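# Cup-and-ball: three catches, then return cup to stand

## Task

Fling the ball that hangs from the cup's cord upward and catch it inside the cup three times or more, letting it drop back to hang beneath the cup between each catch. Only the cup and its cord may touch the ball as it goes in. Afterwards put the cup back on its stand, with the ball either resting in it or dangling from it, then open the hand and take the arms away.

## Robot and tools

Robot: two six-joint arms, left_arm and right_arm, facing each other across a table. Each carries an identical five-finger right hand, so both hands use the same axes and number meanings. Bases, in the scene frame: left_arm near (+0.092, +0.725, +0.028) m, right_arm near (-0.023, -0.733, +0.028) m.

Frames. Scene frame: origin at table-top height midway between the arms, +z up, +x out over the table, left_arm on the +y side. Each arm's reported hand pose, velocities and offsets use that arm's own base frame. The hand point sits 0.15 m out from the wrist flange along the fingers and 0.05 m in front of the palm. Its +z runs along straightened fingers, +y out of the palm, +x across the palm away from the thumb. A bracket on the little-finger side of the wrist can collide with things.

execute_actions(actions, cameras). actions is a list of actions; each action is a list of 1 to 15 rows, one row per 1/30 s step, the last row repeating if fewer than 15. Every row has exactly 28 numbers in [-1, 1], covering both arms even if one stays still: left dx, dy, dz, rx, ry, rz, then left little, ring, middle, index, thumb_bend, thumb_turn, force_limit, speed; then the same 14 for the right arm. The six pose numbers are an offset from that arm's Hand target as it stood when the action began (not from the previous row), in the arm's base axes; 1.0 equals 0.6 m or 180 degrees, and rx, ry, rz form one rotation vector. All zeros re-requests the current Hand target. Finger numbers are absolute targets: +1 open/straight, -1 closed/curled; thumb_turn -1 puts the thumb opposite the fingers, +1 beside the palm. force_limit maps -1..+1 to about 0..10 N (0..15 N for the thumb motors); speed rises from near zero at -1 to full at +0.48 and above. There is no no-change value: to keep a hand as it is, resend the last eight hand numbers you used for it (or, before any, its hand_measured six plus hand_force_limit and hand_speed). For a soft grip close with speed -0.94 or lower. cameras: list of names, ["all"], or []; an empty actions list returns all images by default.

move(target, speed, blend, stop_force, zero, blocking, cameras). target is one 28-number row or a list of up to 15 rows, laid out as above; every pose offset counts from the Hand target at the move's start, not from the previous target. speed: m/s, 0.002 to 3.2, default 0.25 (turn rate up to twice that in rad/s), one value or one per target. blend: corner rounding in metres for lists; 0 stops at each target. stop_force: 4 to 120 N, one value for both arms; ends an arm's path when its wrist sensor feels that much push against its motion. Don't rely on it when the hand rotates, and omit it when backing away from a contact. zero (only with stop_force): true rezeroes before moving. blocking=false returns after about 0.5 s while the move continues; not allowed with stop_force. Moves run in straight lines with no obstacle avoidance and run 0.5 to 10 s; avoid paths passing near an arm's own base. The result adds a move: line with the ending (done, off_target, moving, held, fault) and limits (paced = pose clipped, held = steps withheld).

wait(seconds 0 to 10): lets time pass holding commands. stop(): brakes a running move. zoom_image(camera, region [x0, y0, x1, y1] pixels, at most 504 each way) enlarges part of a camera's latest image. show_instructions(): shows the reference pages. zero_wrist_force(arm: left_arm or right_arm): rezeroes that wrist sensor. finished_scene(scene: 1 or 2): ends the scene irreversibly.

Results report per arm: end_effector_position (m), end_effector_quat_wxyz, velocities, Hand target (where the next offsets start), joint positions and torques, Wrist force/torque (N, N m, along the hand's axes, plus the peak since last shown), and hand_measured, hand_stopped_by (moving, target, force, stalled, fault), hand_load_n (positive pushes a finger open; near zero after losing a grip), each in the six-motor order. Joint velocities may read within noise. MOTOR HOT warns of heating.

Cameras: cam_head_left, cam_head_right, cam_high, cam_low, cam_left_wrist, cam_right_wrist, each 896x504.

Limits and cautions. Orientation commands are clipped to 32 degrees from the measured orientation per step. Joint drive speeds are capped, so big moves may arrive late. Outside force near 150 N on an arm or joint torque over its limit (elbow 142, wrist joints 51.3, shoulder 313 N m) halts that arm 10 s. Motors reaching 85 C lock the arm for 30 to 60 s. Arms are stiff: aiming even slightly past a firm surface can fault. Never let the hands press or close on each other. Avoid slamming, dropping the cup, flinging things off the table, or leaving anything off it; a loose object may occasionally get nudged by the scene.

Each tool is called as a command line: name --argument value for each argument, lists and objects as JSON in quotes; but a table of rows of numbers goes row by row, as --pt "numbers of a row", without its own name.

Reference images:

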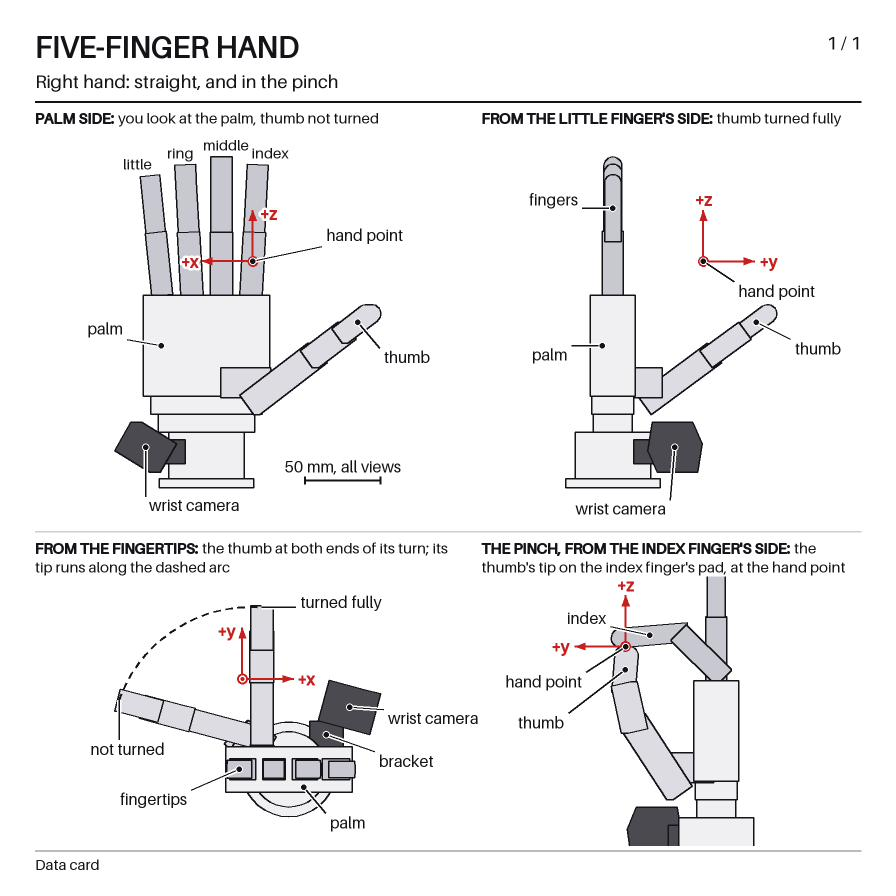

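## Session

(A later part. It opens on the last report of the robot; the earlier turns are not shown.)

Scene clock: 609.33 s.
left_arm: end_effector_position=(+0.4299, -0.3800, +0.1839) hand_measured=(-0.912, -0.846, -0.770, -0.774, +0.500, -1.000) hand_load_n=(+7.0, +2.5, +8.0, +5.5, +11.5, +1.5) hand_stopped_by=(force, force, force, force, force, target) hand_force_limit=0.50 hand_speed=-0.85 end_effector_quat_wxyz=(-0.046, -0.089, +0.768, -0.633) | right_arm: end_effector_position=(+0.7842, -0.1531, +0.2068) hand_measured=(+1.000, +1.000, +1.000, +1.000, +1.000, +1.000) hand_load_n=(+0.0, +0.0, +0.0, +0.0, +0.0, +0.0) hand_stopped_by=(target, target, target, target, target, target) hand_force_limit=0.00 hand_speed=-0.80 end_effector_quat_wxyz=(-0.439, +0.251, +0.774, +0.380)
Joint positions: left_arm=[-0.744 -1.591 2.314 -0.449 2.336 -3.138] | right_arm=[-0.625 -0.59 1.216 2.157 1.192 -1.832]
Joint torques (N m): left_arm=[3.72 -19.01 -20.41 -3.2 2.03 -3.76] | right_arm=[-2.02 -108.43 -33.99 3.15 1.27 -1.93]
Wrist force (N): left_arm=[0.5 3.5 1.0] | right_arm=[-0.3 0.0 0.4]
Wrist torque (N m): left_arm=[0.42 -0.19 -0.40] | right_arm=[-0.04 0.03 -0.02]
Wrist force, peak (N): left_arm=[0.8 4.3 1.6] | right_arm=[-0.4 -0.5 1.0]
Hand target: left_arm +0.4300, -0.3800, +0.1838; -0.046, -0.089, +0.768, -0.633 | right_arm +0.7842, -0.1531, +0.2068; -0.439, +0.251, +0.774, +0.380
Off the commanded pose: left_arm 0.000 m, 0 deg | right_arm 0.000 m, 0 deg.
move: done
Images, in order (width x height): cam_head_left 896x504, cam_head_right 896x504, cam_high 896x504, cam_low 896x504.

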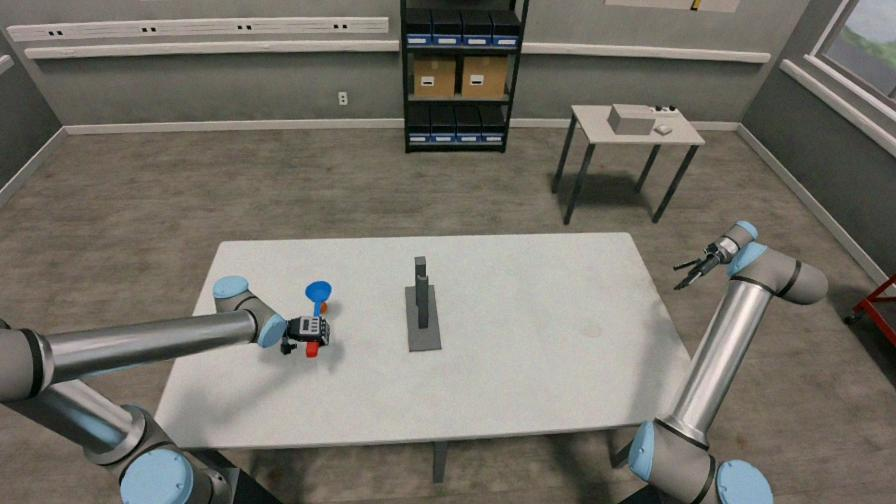

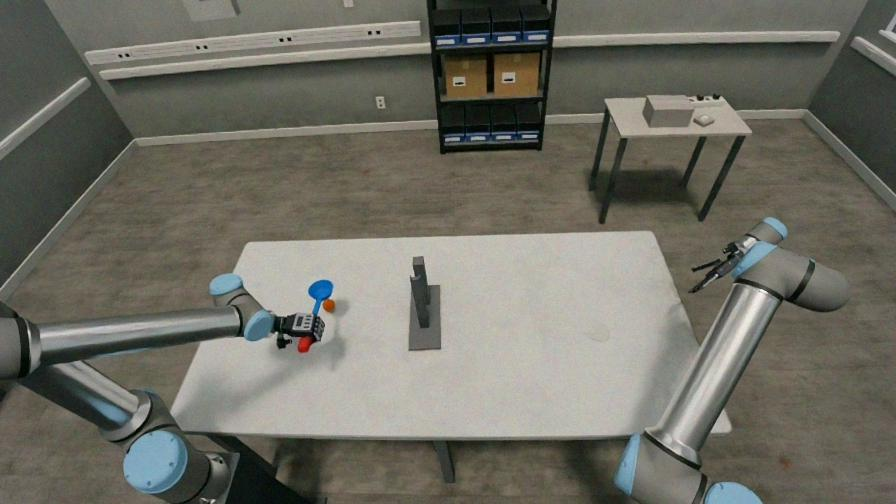

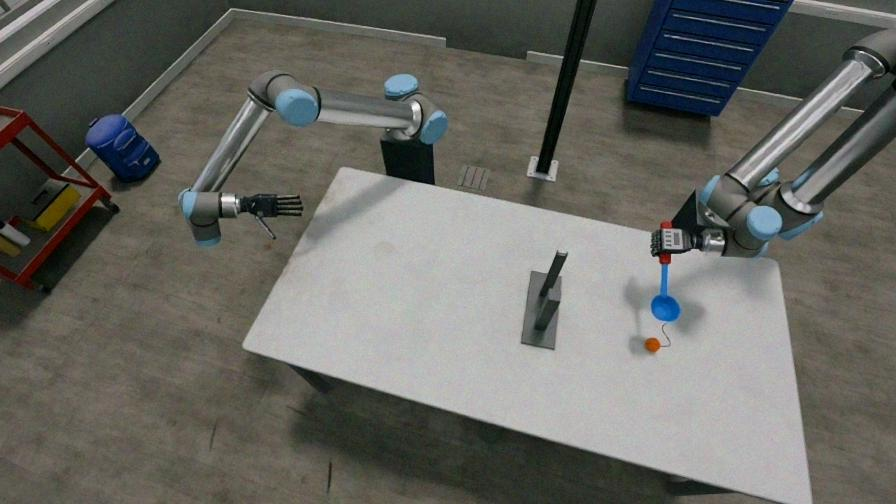

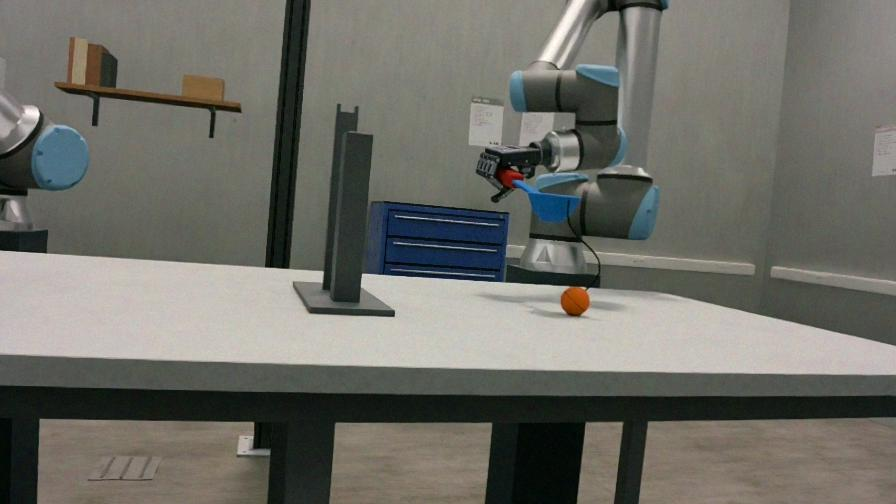

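move --pt "0.01 0.0333 0 0 0 0 -1 -1 -1 -1 -1 -1 0.5 -0.85 0 0 0 0 0 0 1 1 1 1 1 1 0 -0.8" --pt "0.01 0.0333 0.1 0 0 0 -1 -1 -1 -1 -1 -1 0.5 -0.85 0 0 0 0 0 0 1 1 1 1 1 1 0 -0.8" --speed '[0.05,0.01]' --cameras '["cam_low","cam_high","cam_head_left"]'

wait --seconds 0.23 --cameras '["cam_low"]'

wait --seconds 0.23 --cameras '["cam_low"]'

wait --seconds 0.23 --cameras '["cam_low"]'

Scene clock: 660.83 s.
left_arm: end_effector_position=(+0.4360, -0.3600, +0.2437) hand_measured=(-0.912, -0.846, -0.770, -0.774, +0.500, -1.000) hand_load_n=(+7.0, +3.0, +8.0, +6.0, +11.5, +1.5) hand_stopped_by=(force, force, force, force, force, target) hand_force_limit=0.50 hand_speed=-0.85 end_effector_quat_wxyz=(-0.046, -0.089, +0.768, -0.633) | right_arm: end_effector_position=(+0.7842, -0.1531, +0.2068) hand_measured=(+1.000, +1.000, +1.000, +1.000, +1.000, +1.000) hand_load_n=(+0.0, +0.0, +0.0, +0.0, +0.0, +0.0) hand_stopped_by=(target, target, target, target, target, target) hand_force_limit=0.00 hand_speed=-0.80 end_effector_quat_wxyz=(-0.439, +0.251, +0.774, +0.380)
Joint positions: left_arm=[-0.694 -1.666 2.252 -0.298 2.383 -3.119] | right_arm=[-0.625 -0.59 1.216 2.157 1.192 -1.832]
Joint torques (N m): left_arm=[9.19 -33.1 -48.91 1.44 2.94 4.13] | right_arm=[-3.63 -108.99 -33.82 3.38 1.5 -1.72]
Wrist force (N): left_arm=[0.2 4.1 1.0] | right_arm=[-0.5 -0.2 0.6]
Wrist torque (N m): left_arm=[0.57 -0.17 -0.74] | right_arm=[-0.07 0.06 -0.04]
Wrist force, peak (N): left_arm=[0.3 4.4 1.2] | right_arm=[-1.1 -0.1 0.7]
Hand target: left_arm +0.4360, -0.3600, +0.2438; -0.046, -0.089, +0.768, -0.633 | right_arm +0.7842, -0.1531, +0.2068; -0.439, +0.251, +0.774, +0.380
Off the commanded pose: left_arm 0.000 m, 0 deg | right_arm 0.000 m, 0 deg.
move: done
Images, in order (width x height): cam_head_left 896x504, cam_high 896x504, cam_low 896x504.

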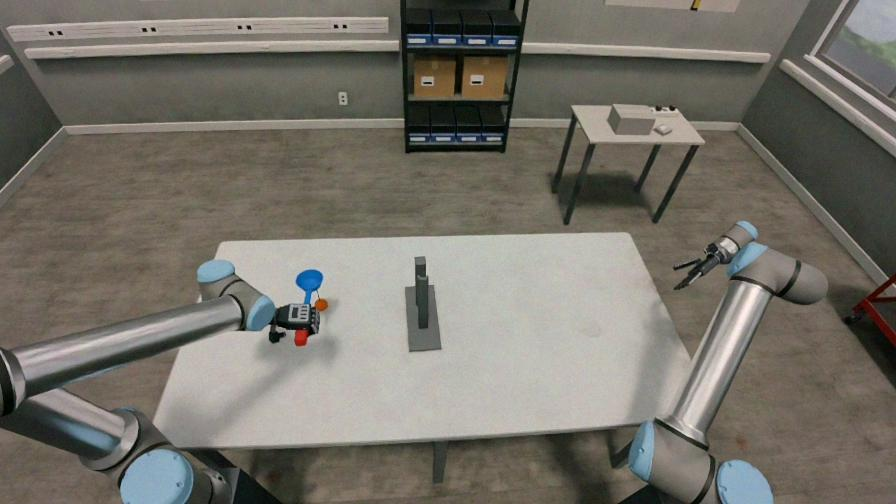

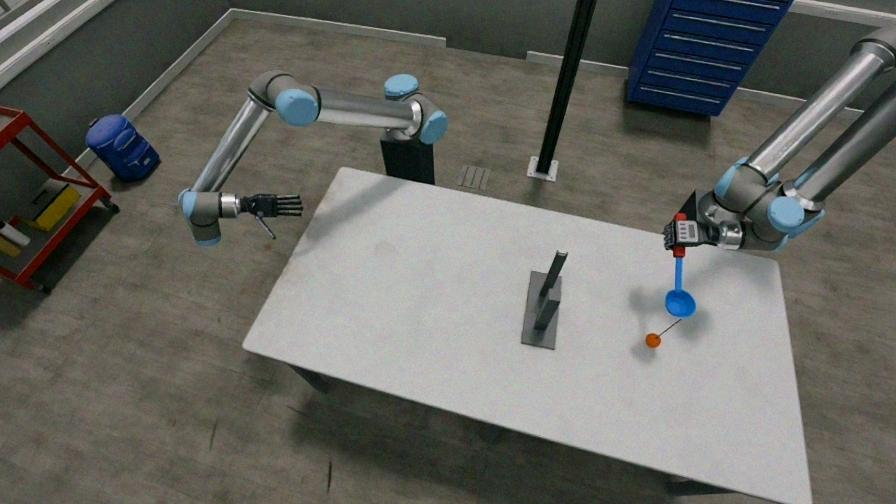

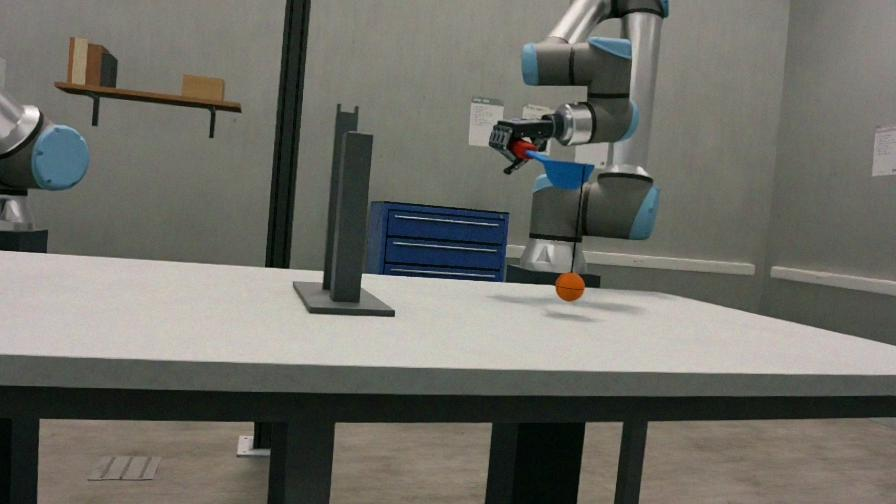

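Scene clock: 661.07 s.
left_arm: end_effector_position=(+0.4360, -0.3600, +0.2438) hand_measured=(-0.912, -0.846, -0.770, -0.774, +0.500, -1.000) hand_load_n=(+7.0, +3.0, +8.0, +6.5, +11.5, +2.0) hand_stopped_by=(force, force, force, force, force, target) hand_force_limit=0.50 hand_speed=-0.85 end_effector_quat_wxyz=(-0.046, -0.089, +0.768, -0.633) | right_arm: end_effector_position=(+0.7842, -0.1531, +0.2068) hand_measured=(+1.000, +1.000, +1.000, +1.000, +1.000, +1.000) hand_load_n=(+0.0, +0.0, +0.0, +0.0, +0.5, +0.0) hand_stopped_by=(target, target, target, target, target, target) hand_force_limit=0.00 hand_speed=-0.80 end_effector_quat_wxyz=(-0.439, +0.251, +0.774, +0.380)
Joint positions: left_arm=[-0.694 -1.666 2.252 -0.298 2.383 -3.119] | right_arm=[-0.625 -0.59 1.216 2.157 1.192 -1.832]
Joint torques (N m): left_arm=[11.17 -32.32 -48.63 0.7 2.87 4.31] | right_arm=[-3.62 -109.52 -33.97 3.48 1.51 -1.76]
Wrist force (N): left_arm=[0.4 4.1 0.8] | right_arm=[-0.7 -0.1 0.6]
Wrist torque (N m): left_arm=[0.55 -0.20 -0.73] | right_arm=[-0.06 0.09 -0.05]
Wrist force, peak (N): left_arm=[0.2 4.3 0.8] | right_arm=[-0.8 -0.3 0.6]
Hand target: left_arm +0.4360, -0.3600, +0.2438; -0.046, -0.089, +0.768, -0.633 | right_arm +0.7842, -0.1531, +0.2068; -0.439, +0.251, +0.774, +0.380
Off the commanded pose: left_arm 0.000 m, 0 deg | right_arm 0.000 m, 0 deg.
wait: 0.23 s; at rest by 0.17 s
Images, in order (width x height): cam_low 896x504.

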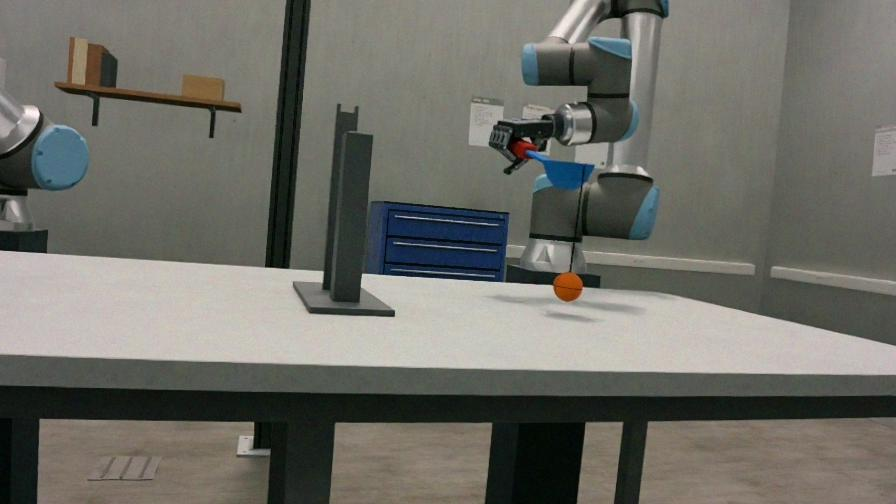

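Scene clock: 661.30 s.
left_arm: end_effector_position=(+0.4360, -0.3600, +0.2438) hand_measured=(-0.912, -0.846, -0.770, -0.774, +0.500, -1.000) hand_load_n=(+7.0, +2.5, +8.0, +6.5, +11.5, +1.5) hand_stopped_by=(force, force, force, force, force, target) hand_force_limit=0.50 hand_speed=-0.85 end_effector_quat_wxyz=(-0.046, -0.089, +0.768, -0.633) | right_arm: end_effector_position=(+0.7842, -0.1531, +0.2068) hand_measured=(+1.000, +1.000, +1.000, +1.000, +1.000, +1.000) hand_load_n=(+0.0, +0.0, +0.0, +0.0, +0.0, +0.0) hand_stopped_by=(target, target, target, target, target, target) hand_force_limit=0.00 hand_speed=-0.80 end_effector_quat_wxyz=(-0.439, +0.251, +0.774, +0.380)
Joint positions: left_arm=[-0.694 -1.666 2.252 -0.298 2.383 -3.119] | right_arm=[-0.625 -0.59 1.216 2.157 1.192 -1.832]
Joint torques (N m): left_arm=[10.83 -34.28 -49.95 1.08 3.14 4.17] | right_arm=[-2.65 -109.12 -33.34 3.29 1.53 -1.79]
Wrist force (N): left_arm=[0.2 4.1 0.7] | right_arm=[-0.7 -0.2 0.5]
Wrist torque (N m): left_arm=[0.57 -0.16 -0.74] | right_arm=[-0.06 0.08 -0.05]
Wrist force, peak (N): left_arm=[0.3 4.2 1.1] | right_arm=[-0.7 -0.1 0.7]
Hand target: left_arm +0.4360, -0.3600, +0.2438; -0.046, -0.089, +0.768, -0.633 | right_arm +0.7842, -0.1531, +0.2068; -0.439, +0.251, +0.774, +0.380
Off the commanded pose: left_arm 0.000 m, 0 deg | right_arm 0.000 m, 0 deg.
wait: 0.23 s; at rest by 0.17 s
Images, in order (width x height): cam_low 896x504.

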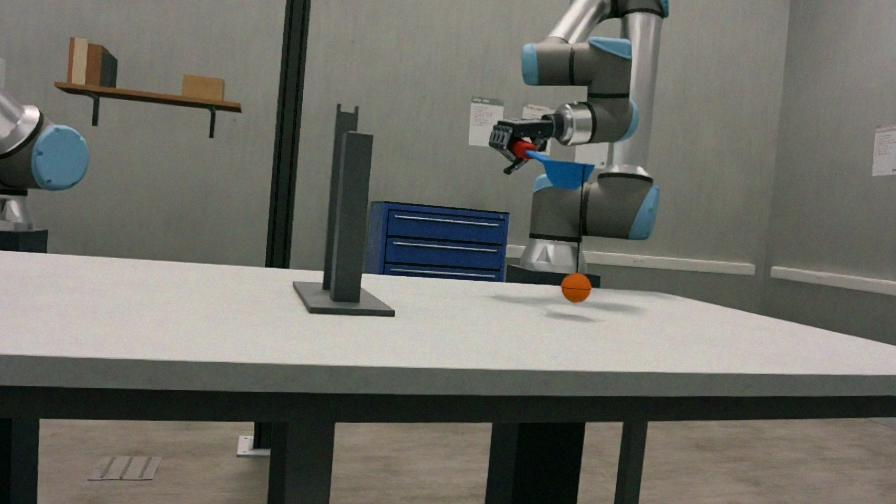

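Scene clock: 661.53 s.
left_arm: end_effector_position=(+0.4360, -0.3600, +0.2438) hand_measured=(-0.912, -0.846, -0.770, -0.774, +0.500, -1.000) hand_load_n=(+7.0, +2.5, +8.0, +6.0, +11.5, +1.5) hand_stopped_by=(force, force, force, force, force, target) hand_force_limit=0.50 hand_speed=-0.85 end_effector_quat_wxyz=(-0.046, -0.089, +0.768, -0.633) | right_arm: end_effector_position=(+0.7842, -0.1531, +0.2068) hand_measured=(+1.000, +1.000, +1.000, +1.000, +1.000, +1.000) hand_load_n=(+0.0, +0.0, +0.0, +0.0, +0.0, +0.0) hand_stopped_by=(target, target, target, target, target, target) hand_force_limit=0.00 hand_speed=-0.80 end_effector_quat_wxyz=(-0.439, +0.251, +0.774, +0.380)
Joint positions: left_arm=[-0.694 -1.666 2.252 -0.298 2.383 -3.119] | right_arm=[-0.625 -0.59 1.216 2.157 1.192 -1.832]
Joint torques (N m): left_arm=[7.84 -35.06 -48.79 1.09 2.85 3.94] | right_arm=[-3.66 -109.07 -34.14 3.25 1.49 -1.75]
Wrist force (N): left_arm=[0.3 4.2 0.8] | right_arm=[-0.4 -0.4 0.5]
Wrist torque (N m): left_arm=[0.59 -0.18 -0.73] | right_arm=[-0.10 0.04 -0.03]
Wrist force, peak (N): left_arm=[0.3 4.3 0.8] | right_arm=[-0.6 -0.3 0.7]
Hand target: left_arm +0.4360, -0.3600, +0.2438; -0.046, -0.089, +0.768, -0.633 | right_arm +0.7842, -0.1531, +0.2068; -0.439, +0.251, +0.774, +0.380
Off the commanded pose: left_arm 0.000 m, 0 deg | right_arm 0.000 m, 0 deg.
wait: 0.23 s; at rest by 0.17 s
Images, in order (width x height): cam_low 896x504.

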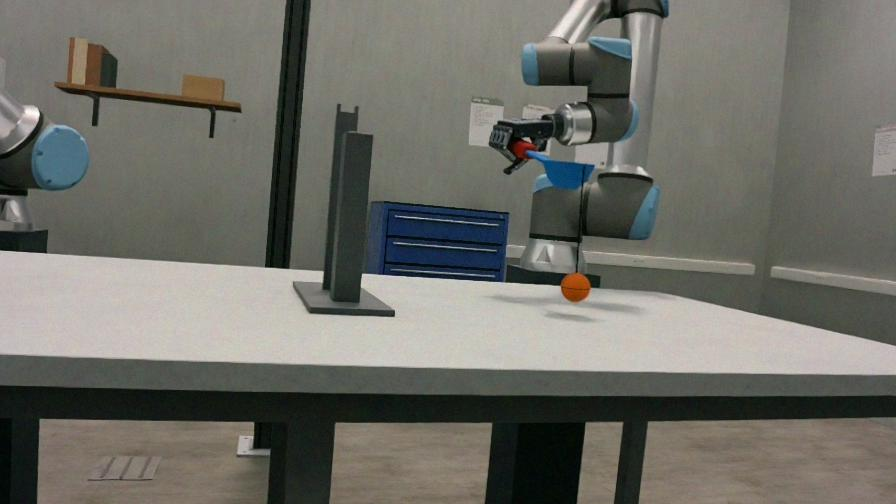

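move --target '[0,0,-0.0667,0,0,0,-1,-1,-1,-1,-1,-1,0.5,-0.85,0,0,0,0,0,0,1,1,1,1,1,1,0,-0.8]' --speed 0.05 --cameras '[]'

wait --seconds 2 --cameras '["cam_low","cam_high"]'

zoom_image --camera "cam_low" --region '[540, 150, 640, 320]'

wait --seconds 1 --cameras '["cam_low","cam_high"]'

zoom_image --camera "cam_low" --region '[540, 150, 640, 320]'

zoom_image --camera "cam_high" --region '[620, 260, 740, 370]'

Scene clock: 689.37 s.
left_arm: end_effector_position=(+0.4360, -0.3600, +0.2038) hand_measured=(-0.912, -0.846, -0.770, -0.774, +0.500, -1.000) hand_load_n=(+7.0, +2.5, +8.0, +5.5, +11.0, +1.5) hand_stopped_by=(force, force, force, force, force, target) hand_force_limit=0.50 hand_speed=-0.85 end_effector_quat_wxyz=(-0.046, -0.089, +0.768, -0.633) | right_arm: end_effector_position=(+0.7842, -0.1531, +0.2068) hand_measured=(+1.000, +1.000, +1.000, +1.000, +1.000, +1.000) hand_load_n=(+0.0, +0.0, +0.0, +0.0, +0.0, +0.0) hand_stopped_by=(target, target, target, target, target, target) hand_force_limit=0.00 hand_speed=-0.80 end_effector_quat_wxyz=(-0.439, +0.251, +0.774, +0.380)
Joint positions: left_arm=[-0.694 -1.616 2.293 -0.389 2.383 -3.119] | right_arm=[-0.625 -0.59 1.216 2.157 1.192 -1.832]
Joint torques (N m): left_arm=[-5.65 -16.79 -20.68 -2.62 0.68 -2.54] | right_arm=[-3.85 -108.85 -33.83 3.18 1.51 -1.7]
Wrist force (N): left_arm=[0.4 3.9 1.3] | right_arm=[-0.6 -0.2 0.6]
Wrist torque (N m): left_arm=[0.44 -0.27 -0.60] | right_arm=[-0.06 0.07 -0.04]
Wrist force, peak (N): left_arm=[0.4 4.5 1.1] | right_arm=[-1.1 -0.1 0.8]
Hand target: left_arm +0.4360, -0.3600, +0.2038; -0.046, -0.089, +0.768, -0.633 | right_arm +0.7842, -0.1531, +0.2068; -0.439, +0.251, +0.774, +0.380
Off the commanded pose: left_arm 0.000 m, 0 deg | right_arm 0.000 m, 0 deg.
move: done
No camera images: "cameras" was empty.

Scene clock: 691.37 s.
left_arm: end_effector_position=(+0.4359, -0.3600, +0.2038) hand_measured=(-0.912, -0.846, -0.770, -0.774, +0.500, -1.000) hand_load_n=(+7.0, +2.5, +8.0, +5.5, +11.5, +1.5) hand_stopped_by=(force, force, force, force, force, target) hand_force_limit=0.50 hand_speed=-0.85 end_effector_quat_wxyz=(-0.046, -0.089, +0.768, -0.633) | right_arm: end_effector_position=(+0.7842, -0.1531, +0.2068) hand_measured=(+1.000, +1.000, +1.000, +1.000, +1.000, +1.000) hand_load_n=(+0.0, +0.0, +0.0, +0.0, +0.0, +0.0) hand_stopped_by=(target, target, target, target, target, target) hand_force_limit=0.00 hand_speed=-0.80 end_effector_quat_wxyz=(-0.439, +0.251, +0.774, +0.380)
Joint positions: left_arm=[-0.694 -1.616 2.293 -0.39 2.383 -3.119] | right_arm=[-0.625 -0.59 1.216 2.157 1.192 -1.832]
Joint torques (N m): left_arm=[3.21 -16.46 -21.49 -2.85 3 -3.58] | right_arm=[-2.74 -109.66 -33.88 3.37 1.5 -1.81]
Wrist force (N): left_arm=[0.7 3.7 1.3] | right_arm=[-0.5 -0.4 0.4]
Wrist torque (N m): left_arm=[0.42 -0.29 -0.59] | right_arm=[-0.09 0.06 -0.05]
Wrist force, peak (N): left_arm=[0.5 3.9 1.6] | right_arm=[-0.8 -0.1 0.8]
Hand target: left_arm +0.4360, -0.3600, +0.2038; -0.046, -0.089, +0.768, -0.633 | right_arm +0.7842, -0.1531, +0.2068; -0.439, +0.251, +0.774, +0.380
Off the commanded pose: left_arm 0.000 m, 0 deg | right_arm 0.000 m, 0 deg.
wait: 2.00 s; at rest by 0.17 s
Images, in order (width x height): cam_high 896x504, cam_low 896x504.

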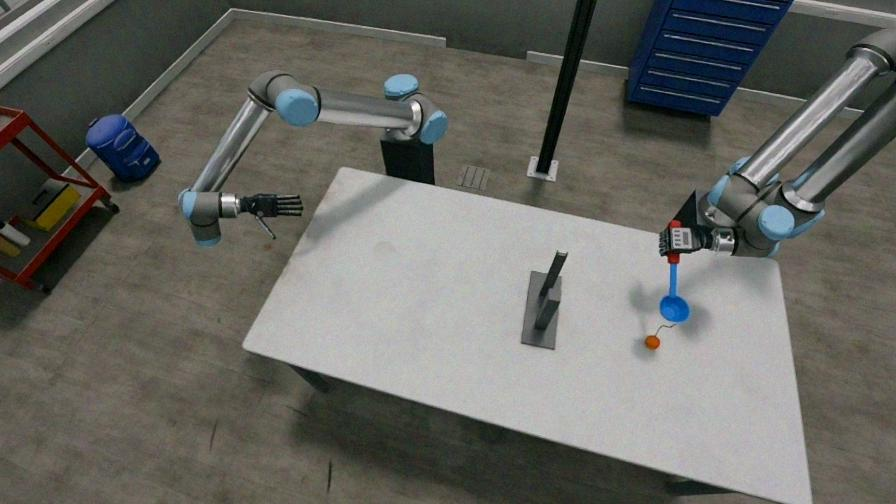

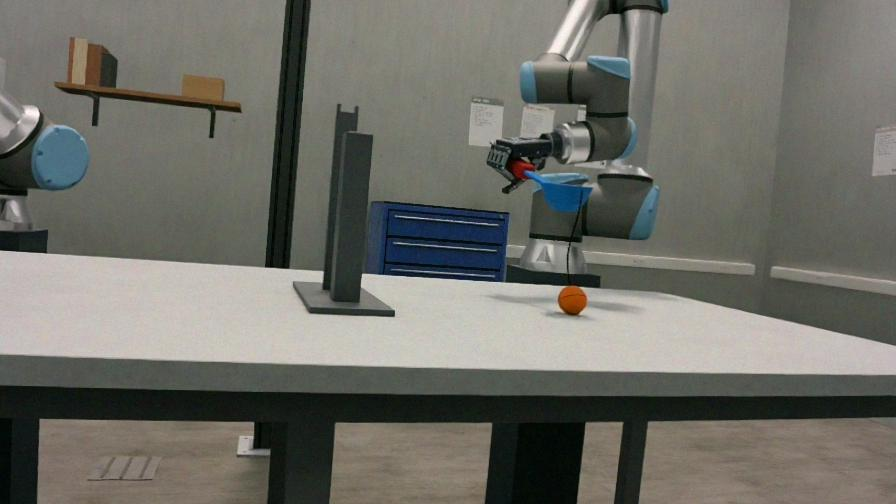

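Scaled by 2.965.

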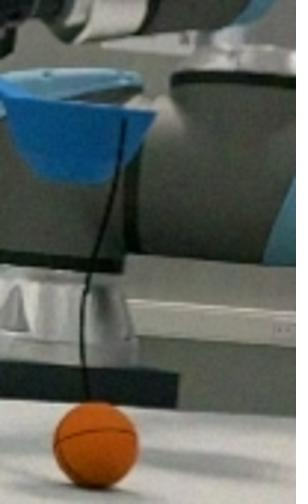

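Scene clock: 692.37 s.
left_arm: end_effector_position=(+0.4359, -0.3600, +0.2038) hand_measured=(-0.912, -0.846, -0.770, -0.774, +0.500, -1.000) hand_load_n=(+7.0, +2.5, +8.0, +6.0, +11.0, +1.5) hand_stopped_by=(force, force, force, force, force, target) hand_force_limit=0.50 hand_speed=-0.85 end_effector_quat_wxyz=(-0.046, -0.089, +0.768, -0.633) | right_arm: end_effector_position=(+0.7842, -0.1531, +0.2068) hand_measured=(+1.000, +1.000, +1.000, +1.000, +1.000, +1.000) hand_load_n=(+0.0, +0.0, +0.0, +0.0, +0.0, +0.0) hand_stopped_by=(target, target, target, target, target, target) hand_force_limit=0.00 hand_speed=-0.80 end_effector_quat_wxyz=(-0.439, +0.251, +0.774, +0.380)
Joint positions: left_arm=[-0.694 -1.616 2.293 -0.39 2.383 -3.119] | right_arm=[-0.625 -0.59 1.216 2.157 1.192 -1.832]
Joint torques (N m): left_arm=[5.99 -15.11 -22.5 -2.82 2.82 -3.76] | right_arm=[-2.88 -109.58 -33.98 3.32 1.51 -1.76]
Wrist force (N): left_arm=[0.8 4.0 1.2] | right_arm=[-0.5 -0.5 0.5]
Wrist torque (N m): left_arm=[0.46 -0.31 -0.57] | right_arm=[-0.10 0.04 -0.04]
Wrist force, peak (N): left_arm=[0.8 4.0 1.2] | right_arm=[-0.8 -0.3 0.7]
Hand target: left_arm +0.4360, -0.3600, +0.2038; -0.046, -0.089, +0.768, -0.633 | right_arm +0.7842, -0.1531, +0.2068; -0.439, +0.251, +0.774, +0.380
Off the commanded pose: left_arm 0.000 m, 0 deg | right_arm 0.000 m, 0 deg.
wait: 1.00 s; at rest by 0.17 s
Images, in order (width x height): cam_high 896x504, cam_low 896x504.

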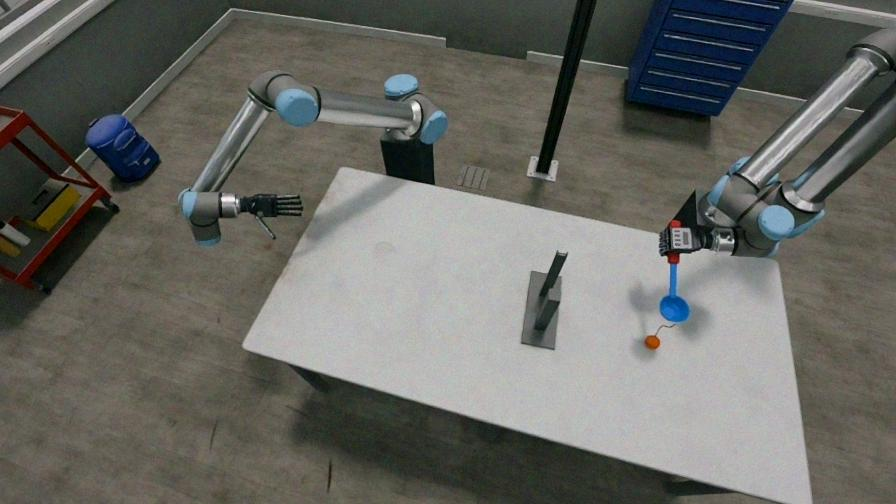

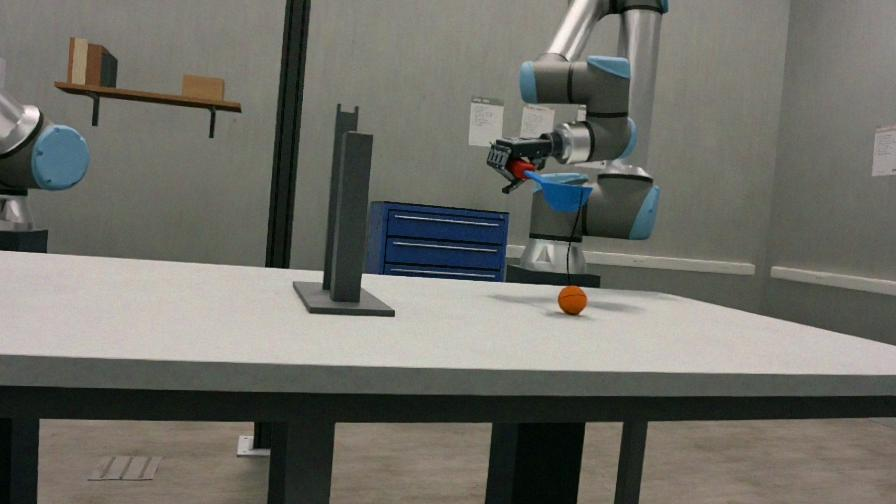

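Scaled by 2.965.

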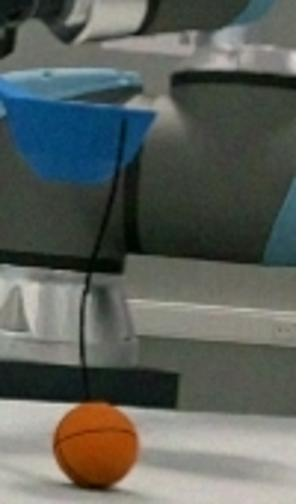

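Scaled by 4.200.

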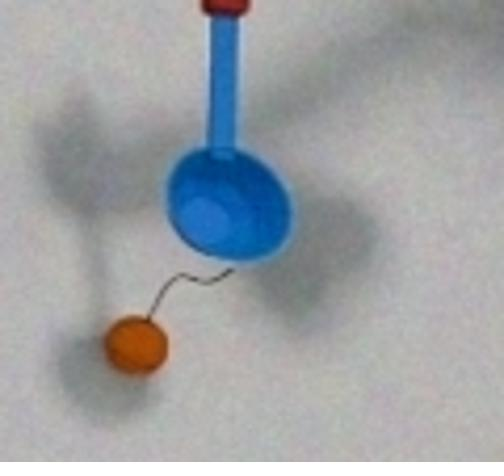

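move --pt "-0.005 0.0025 0.05 0 0 0 -1 -1 -1 -1 -1 -1 0.5 -0.85 0 0 0 0 0 0 1 1 1 1 1 1 0 -0.8" --pt "-0.005 0.0025 0.49 0 0 0 -1 -1 -1 -1 -1 -1 0.5 -0.85 0 0 0 0 0 0 1 1 1 1 1 1 0 -0.8" --speed '[0.01,0.08]' --blend '[0.002,0]' --cameras '["cam_low","cam_high"]'

wait --seconds 0.23 --cameras '["cam_low","cam_high"]'

wait --seconds 0.23 --cameras '["cam_low","cam_high"]'

wait --seconds 0.23 --cameras '["cam_low","cam_high"]'

Scene clock: 723.23 s.
left_arm: end_effector_position=(+0.4330, -0.3585, +0.4977) hand_measured=(-0.912, -0.846, -0.770, -0.774, +0.500, -1.000) hand_load_n=(+7.0, +2.5, +8.0, +6.0, +11.0, +1.5) hand_stopped_by=(force, force, force, force, force, target) hand_force_limit=0.50 hand_speed=-0.85 end_effector_quat_wxyz=(-0.046, -0.089, +0.768, -0.633) | right_arm: end_effector_position=(+0.7842, -0.1531, +0.2068) hand_measured=(+1.000, +1.000, +1.000, +1.000, +1.000, +1.000) hand_load_n=(+0.0, +0.0, +0.0, +0.0, +0.0, +0.0) hand_stopped_by=(target, target, target, target, target, target) hand_force_limit=0.00 hand_speed=-0.80 end_effector_quat_wxyz=(-0.439, +0.251, +0.774, +0.380)
Joint positions: left_arm=[-0.696 -1.828 1.906 0.209 2.381 -3.12] | right_arm=[-0.625 -0.59 1.216 2.157 1.192 -1.832]
Joint torques (N m): left_arm=[-15.99 -27.1 -57.26 0.74 -1.55 4.19] | right_arm=[-3.2 -108.52 -34.5 3.41 1.69 -1.73]
Wrist force (N): left_arm=[0.4 4.2 1.2] | right_arm=[-0.6 -0.2 0.6]
Wrist torque (N m): left_arm=[0.47 -0.24 -0.41] | right_arm=[-0.07 0.07 -0.04]
Wrist force, peak (N): left_arm=[0.2 4.9 1.0] | right_arm=[-1.0 -0.3 0.8]
Hand target: left_arm +0.4330, -0.3585, +0.4978; -0.046, -0.089, +0.768, -0.633 | right_arm +0.7842, -0.1531, +0.2068; -0.439, +0.251, +0.774, +0.380
Off the commanded pose: left_arm 0.000 m, 0 deg | right_arm 0.000 m, 0 deg.
move: done
Images, in order (width x height): cam_high 896x504, cam_low 896x504.

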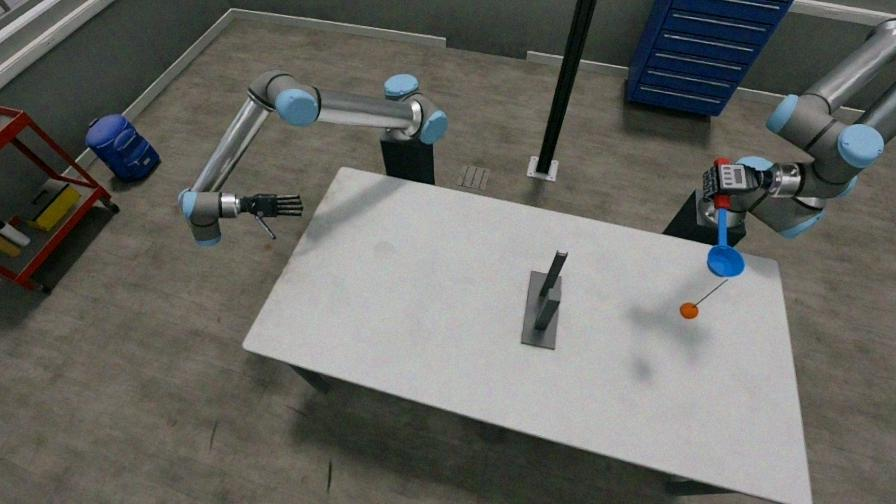

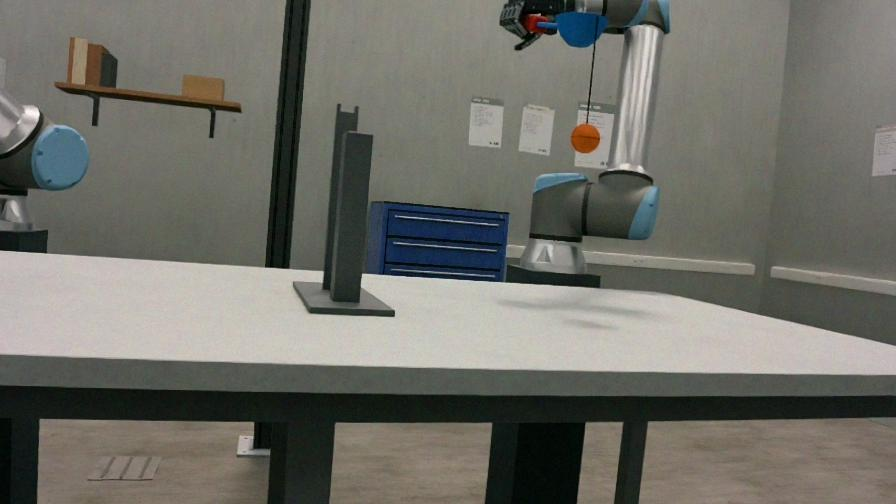

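Scene clock: 723.47 s.
left_arm: end_effector_position=(+0.4330, -0.3585, +0.4978) hand_measured=(-0.912, -0.846, -0.770, -0.774, +0.500, -1.000) hand_load_n=(+7.0, +2.5, +8.0, +6.0, +11.5, +1.5) hand_stopped_by=(force, force, force, force, force, target) hand_force_limit=0.50 hand_speed=-0.85 end_effector_quat_wxyz=(-0.046, -0.089, +0.768, -0.633) | right_arm: end_effector_position=(+0.7842, -0.1531, +0.2068) hand_measured=(+1.000, +1.000, +1.000, +1.000, +1.000, +1.000) hand_load_n=(+0.0, +0.0, +0.0, +0.0, +0.0, +0.0) hand_stopped_by=(target, target, target, target, target, target) hand_force_limit=0.00 hand_speed=-0.80 end_effector_quat_wxyz=(-0.439, +0.251, +0.774, +0.380)
Joint positions: left_arm=[-0.696 -1.828 1.906 0.209 2.381 -3.12] | right_arm=[-0.625 -0.59 1.216 2.157 1.192 -1.832]
Joint torques (N m): left_arm=[-16.15 -29.23 -55.43 1.21 -0.99 4.1] | right_arm=[-2.75 -109.62 -34.36 3.43 1.8 -1.81]
Wrist force (N): left_arm=[0.2 4.0 1.5] | right_arm=[-0.6 -0.3 0.6]
Wrist torque (N m): left_arm=[0.42 -0.21 -0.43] | right_arm=[-0.10 0.07 -0.05]
Wrist force, peak (N): left_arm=[0.5 4.1 1.3] | right_arm=[-1.1 -0.3 0.7]
Hand target: left_arm +0.4330, -0.3585, +0.4978; -0.046, -0.089, +0.768, -0.633 | right_arm +0.7842, -0.1531, +0.2068; -0.439, +0.251, +0.774, +0.380
Off the commanded pose: left_arm 0.000 m, 0 deg | right_arm 0.000 m, 0 deg.
wait: 0.23 s; at rest by 0.17 s
Images, in order (width x height): cam_high 896x504, cam_low 896x504.

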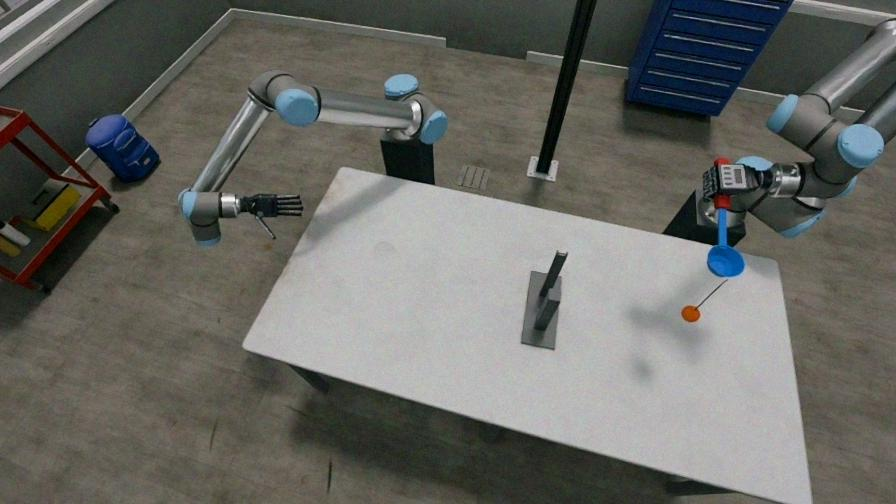

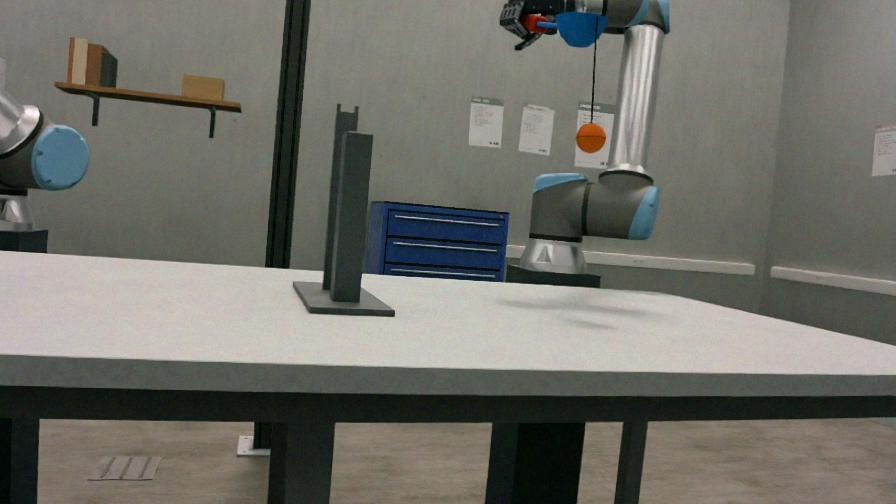

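Scene clock: 723.70 s.
left_arm: end_effector_position=(+0.4330, -0.3585, +0.4978) hand_measured=(-0.912, -0.846, -0.770, -0.774, +0.500, -1.000) hand_load_n=(+7.0, +3.0, +8.0, +6.5, +11.5, +1.5) hand_stopped_by=(force, force, force, force, force, target) hand_force_limit=0.50 hand_speed=-0.85 end_effector_quat_wxyz=(-0.046, -0.089, +0.768, -0.633) | right_arm: end_effector_position=(+0.7842, -0.1531, +0.2068) hand_measured=(+1.000, +1.000, +1.000, +1.000, +1.000, +1.000) hand_load_n=(+0.0, +0.0, +0.0, +0.0, +0.0, +0.0) hand_stopped_by=(target, target, target, target, target, target) hand_force_limit=0.00 hand_speed=-0.80 end_effector_quat_wxyz=(-0.439, +0.251, +0.774, +0.380)
Joint positions: left_arm=[-0.696 -1.828 1.906 0.209 2.381 -3.12] | right_arm=[-0.625 -0.59 1.216 2.157 1.192 -1.832]
Joint torques (N m): left_arm=[-17.57 -29.19 -56.51 1.12 -1.17 4.27] | right_arm=[-3.2 -108.77 -34.16 3.28 1.65 -1.78]
Wrist force (N): left_arm=[0.3 3.8 1.1] | right_arm=[-0.6 -0.3 0.5]
Wrist torque (N m): left_arm=[0.43 -0.20 -0.44] | right_arm=[-0.08 0.06 -0.04]
Wrist force, peak (N): left_arm=[0.4 4.0 1.4] | right_arm=[-0.6 -0.4 0.5]
Hand target: left_arm +0.4330, -0.3585, +0.4978; -0.046, -0.089, +0.768, -0.633 | right_arm +0.7842, -0.1531, +0.2068; -0.439, +0.251, +0.774, +0.380
Off the commanded pose: left_arm 0.000 m, 0 deg | right_arm 0.000 m, 0 deg.
wait: 0.23 s; at rest by 0.17 s
Images, in order (width x height): cam_high 896x504, cam_low 896x504.

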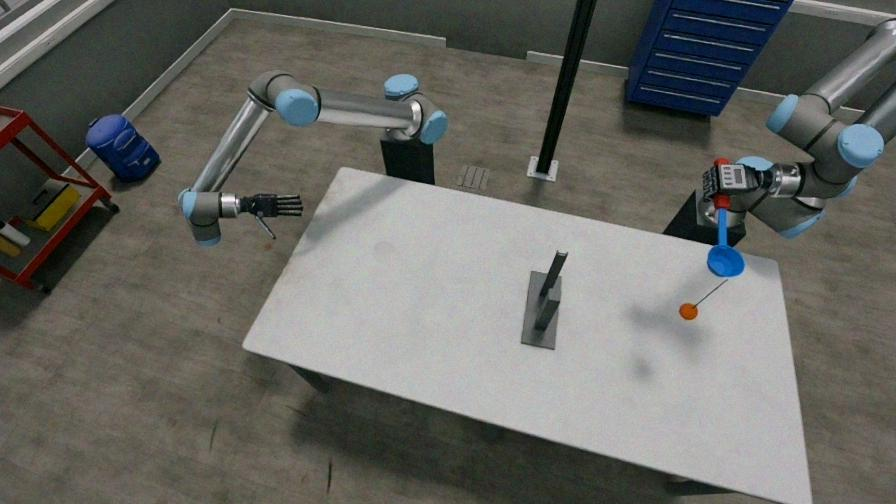

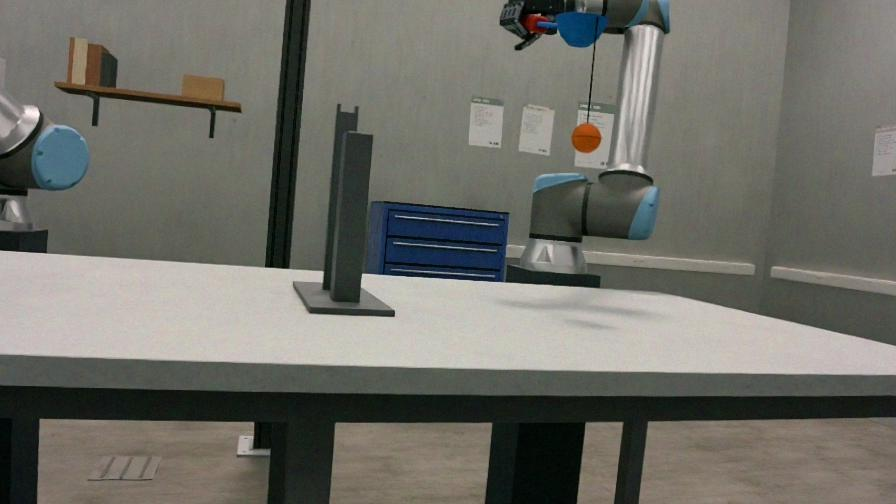

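Scene clock: 723.93 s.
left_arm: end_effector_position=(+0.4330, -0.3585, +0.4978) hand_measured=(-0.912, -0.846, -0.770, -0.774, +0.500, -1.000) hand_load_n=(+7.0, +3.0, +8.0, +6.5, +11.5, +1.5) hand_stopped_by=(force, force, force, force, force, target) hand_force_limit=0.50 hand_speed=-0.85 end_effector_quat_wxyz=(-0.046, -0.089, +0.768, -0.633) | right_arm: end_effector_position=(+0.7842, -0.1531, +0.2068) hand_measured=(+1.000, +1.000, +1.000, +1.000, +1.000, +1.000) hand_load_n=(+0.0, +0.0, +0.0, +0.0, +0.0, +0.0) hand_stopped_by=(target, target, target, target, target, target) hand_force_limit=0.00 hand_speed=-0.80 end_effector_quat_wxyz=(-0.439, +0.251, +0.774, +0.380)
Joint positions: left_arm=[-0.696 -1.828 1.906 0.209 2.381 -3.12] | right_arm=[-0.625 -0.59 1.216 2.157 1.192 -1.832]
Joint torques (N m): left_arm=[-18.61 -26.72 -55.82 0.96 -0.48 3.92] | right_arm=[-3.99 -108.64 -34.21 3.39 1.68 -1.83]
Wrist force (N): left_arm=[0.1 4.0 1.1] | right_arm=[-0.7 -0.1 0.6]
Wrist torque (N m): left_arm=[0.43 -0.19 -0.44] | right_arm=[-0.06 0.09 -0.05]
Wrist force, peak (N): left_arm=[0.3 4.2 0.9] | right_arm=[-0.6 -0.2 0.9]
Hand target: left_arm +0.4330, -0.3585, +0.4978; -0.046, -0.089, +0.768, -0.633 | right_arm +0.7842, -0.1531, +0.2068; -0.439, +0.251, +0.774, +0.380
Off the commanded pose: left_arm 0.000 m, 0 deg | right_arm 0.000 m, 0 deg.
wait: 0.23 s; at rest by 0.17 s
Images, in order (width x height): cam_high 896x504, cam_low 896x504.

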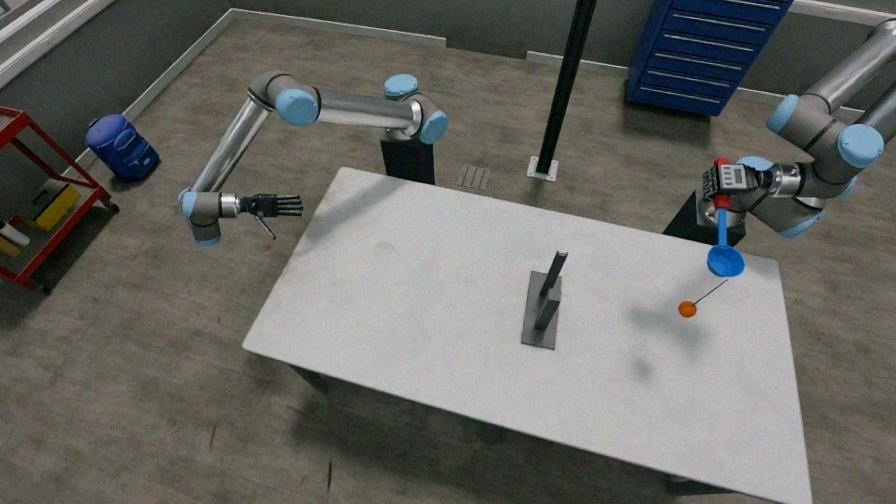

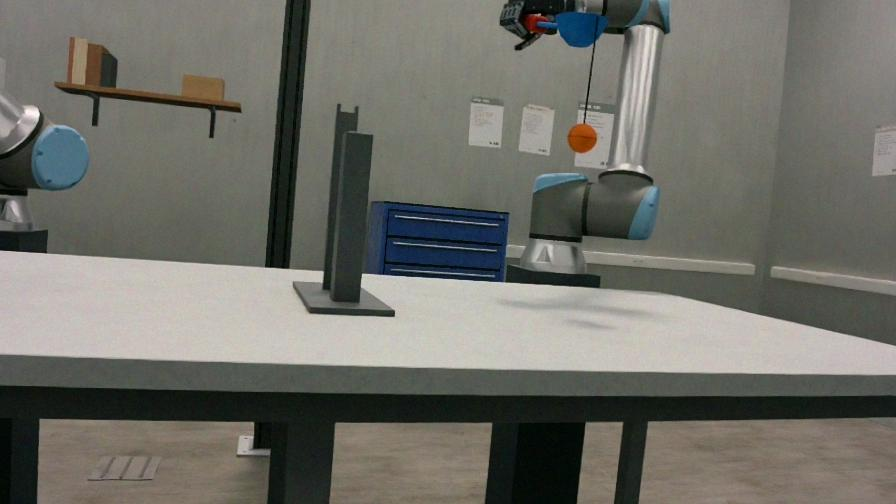

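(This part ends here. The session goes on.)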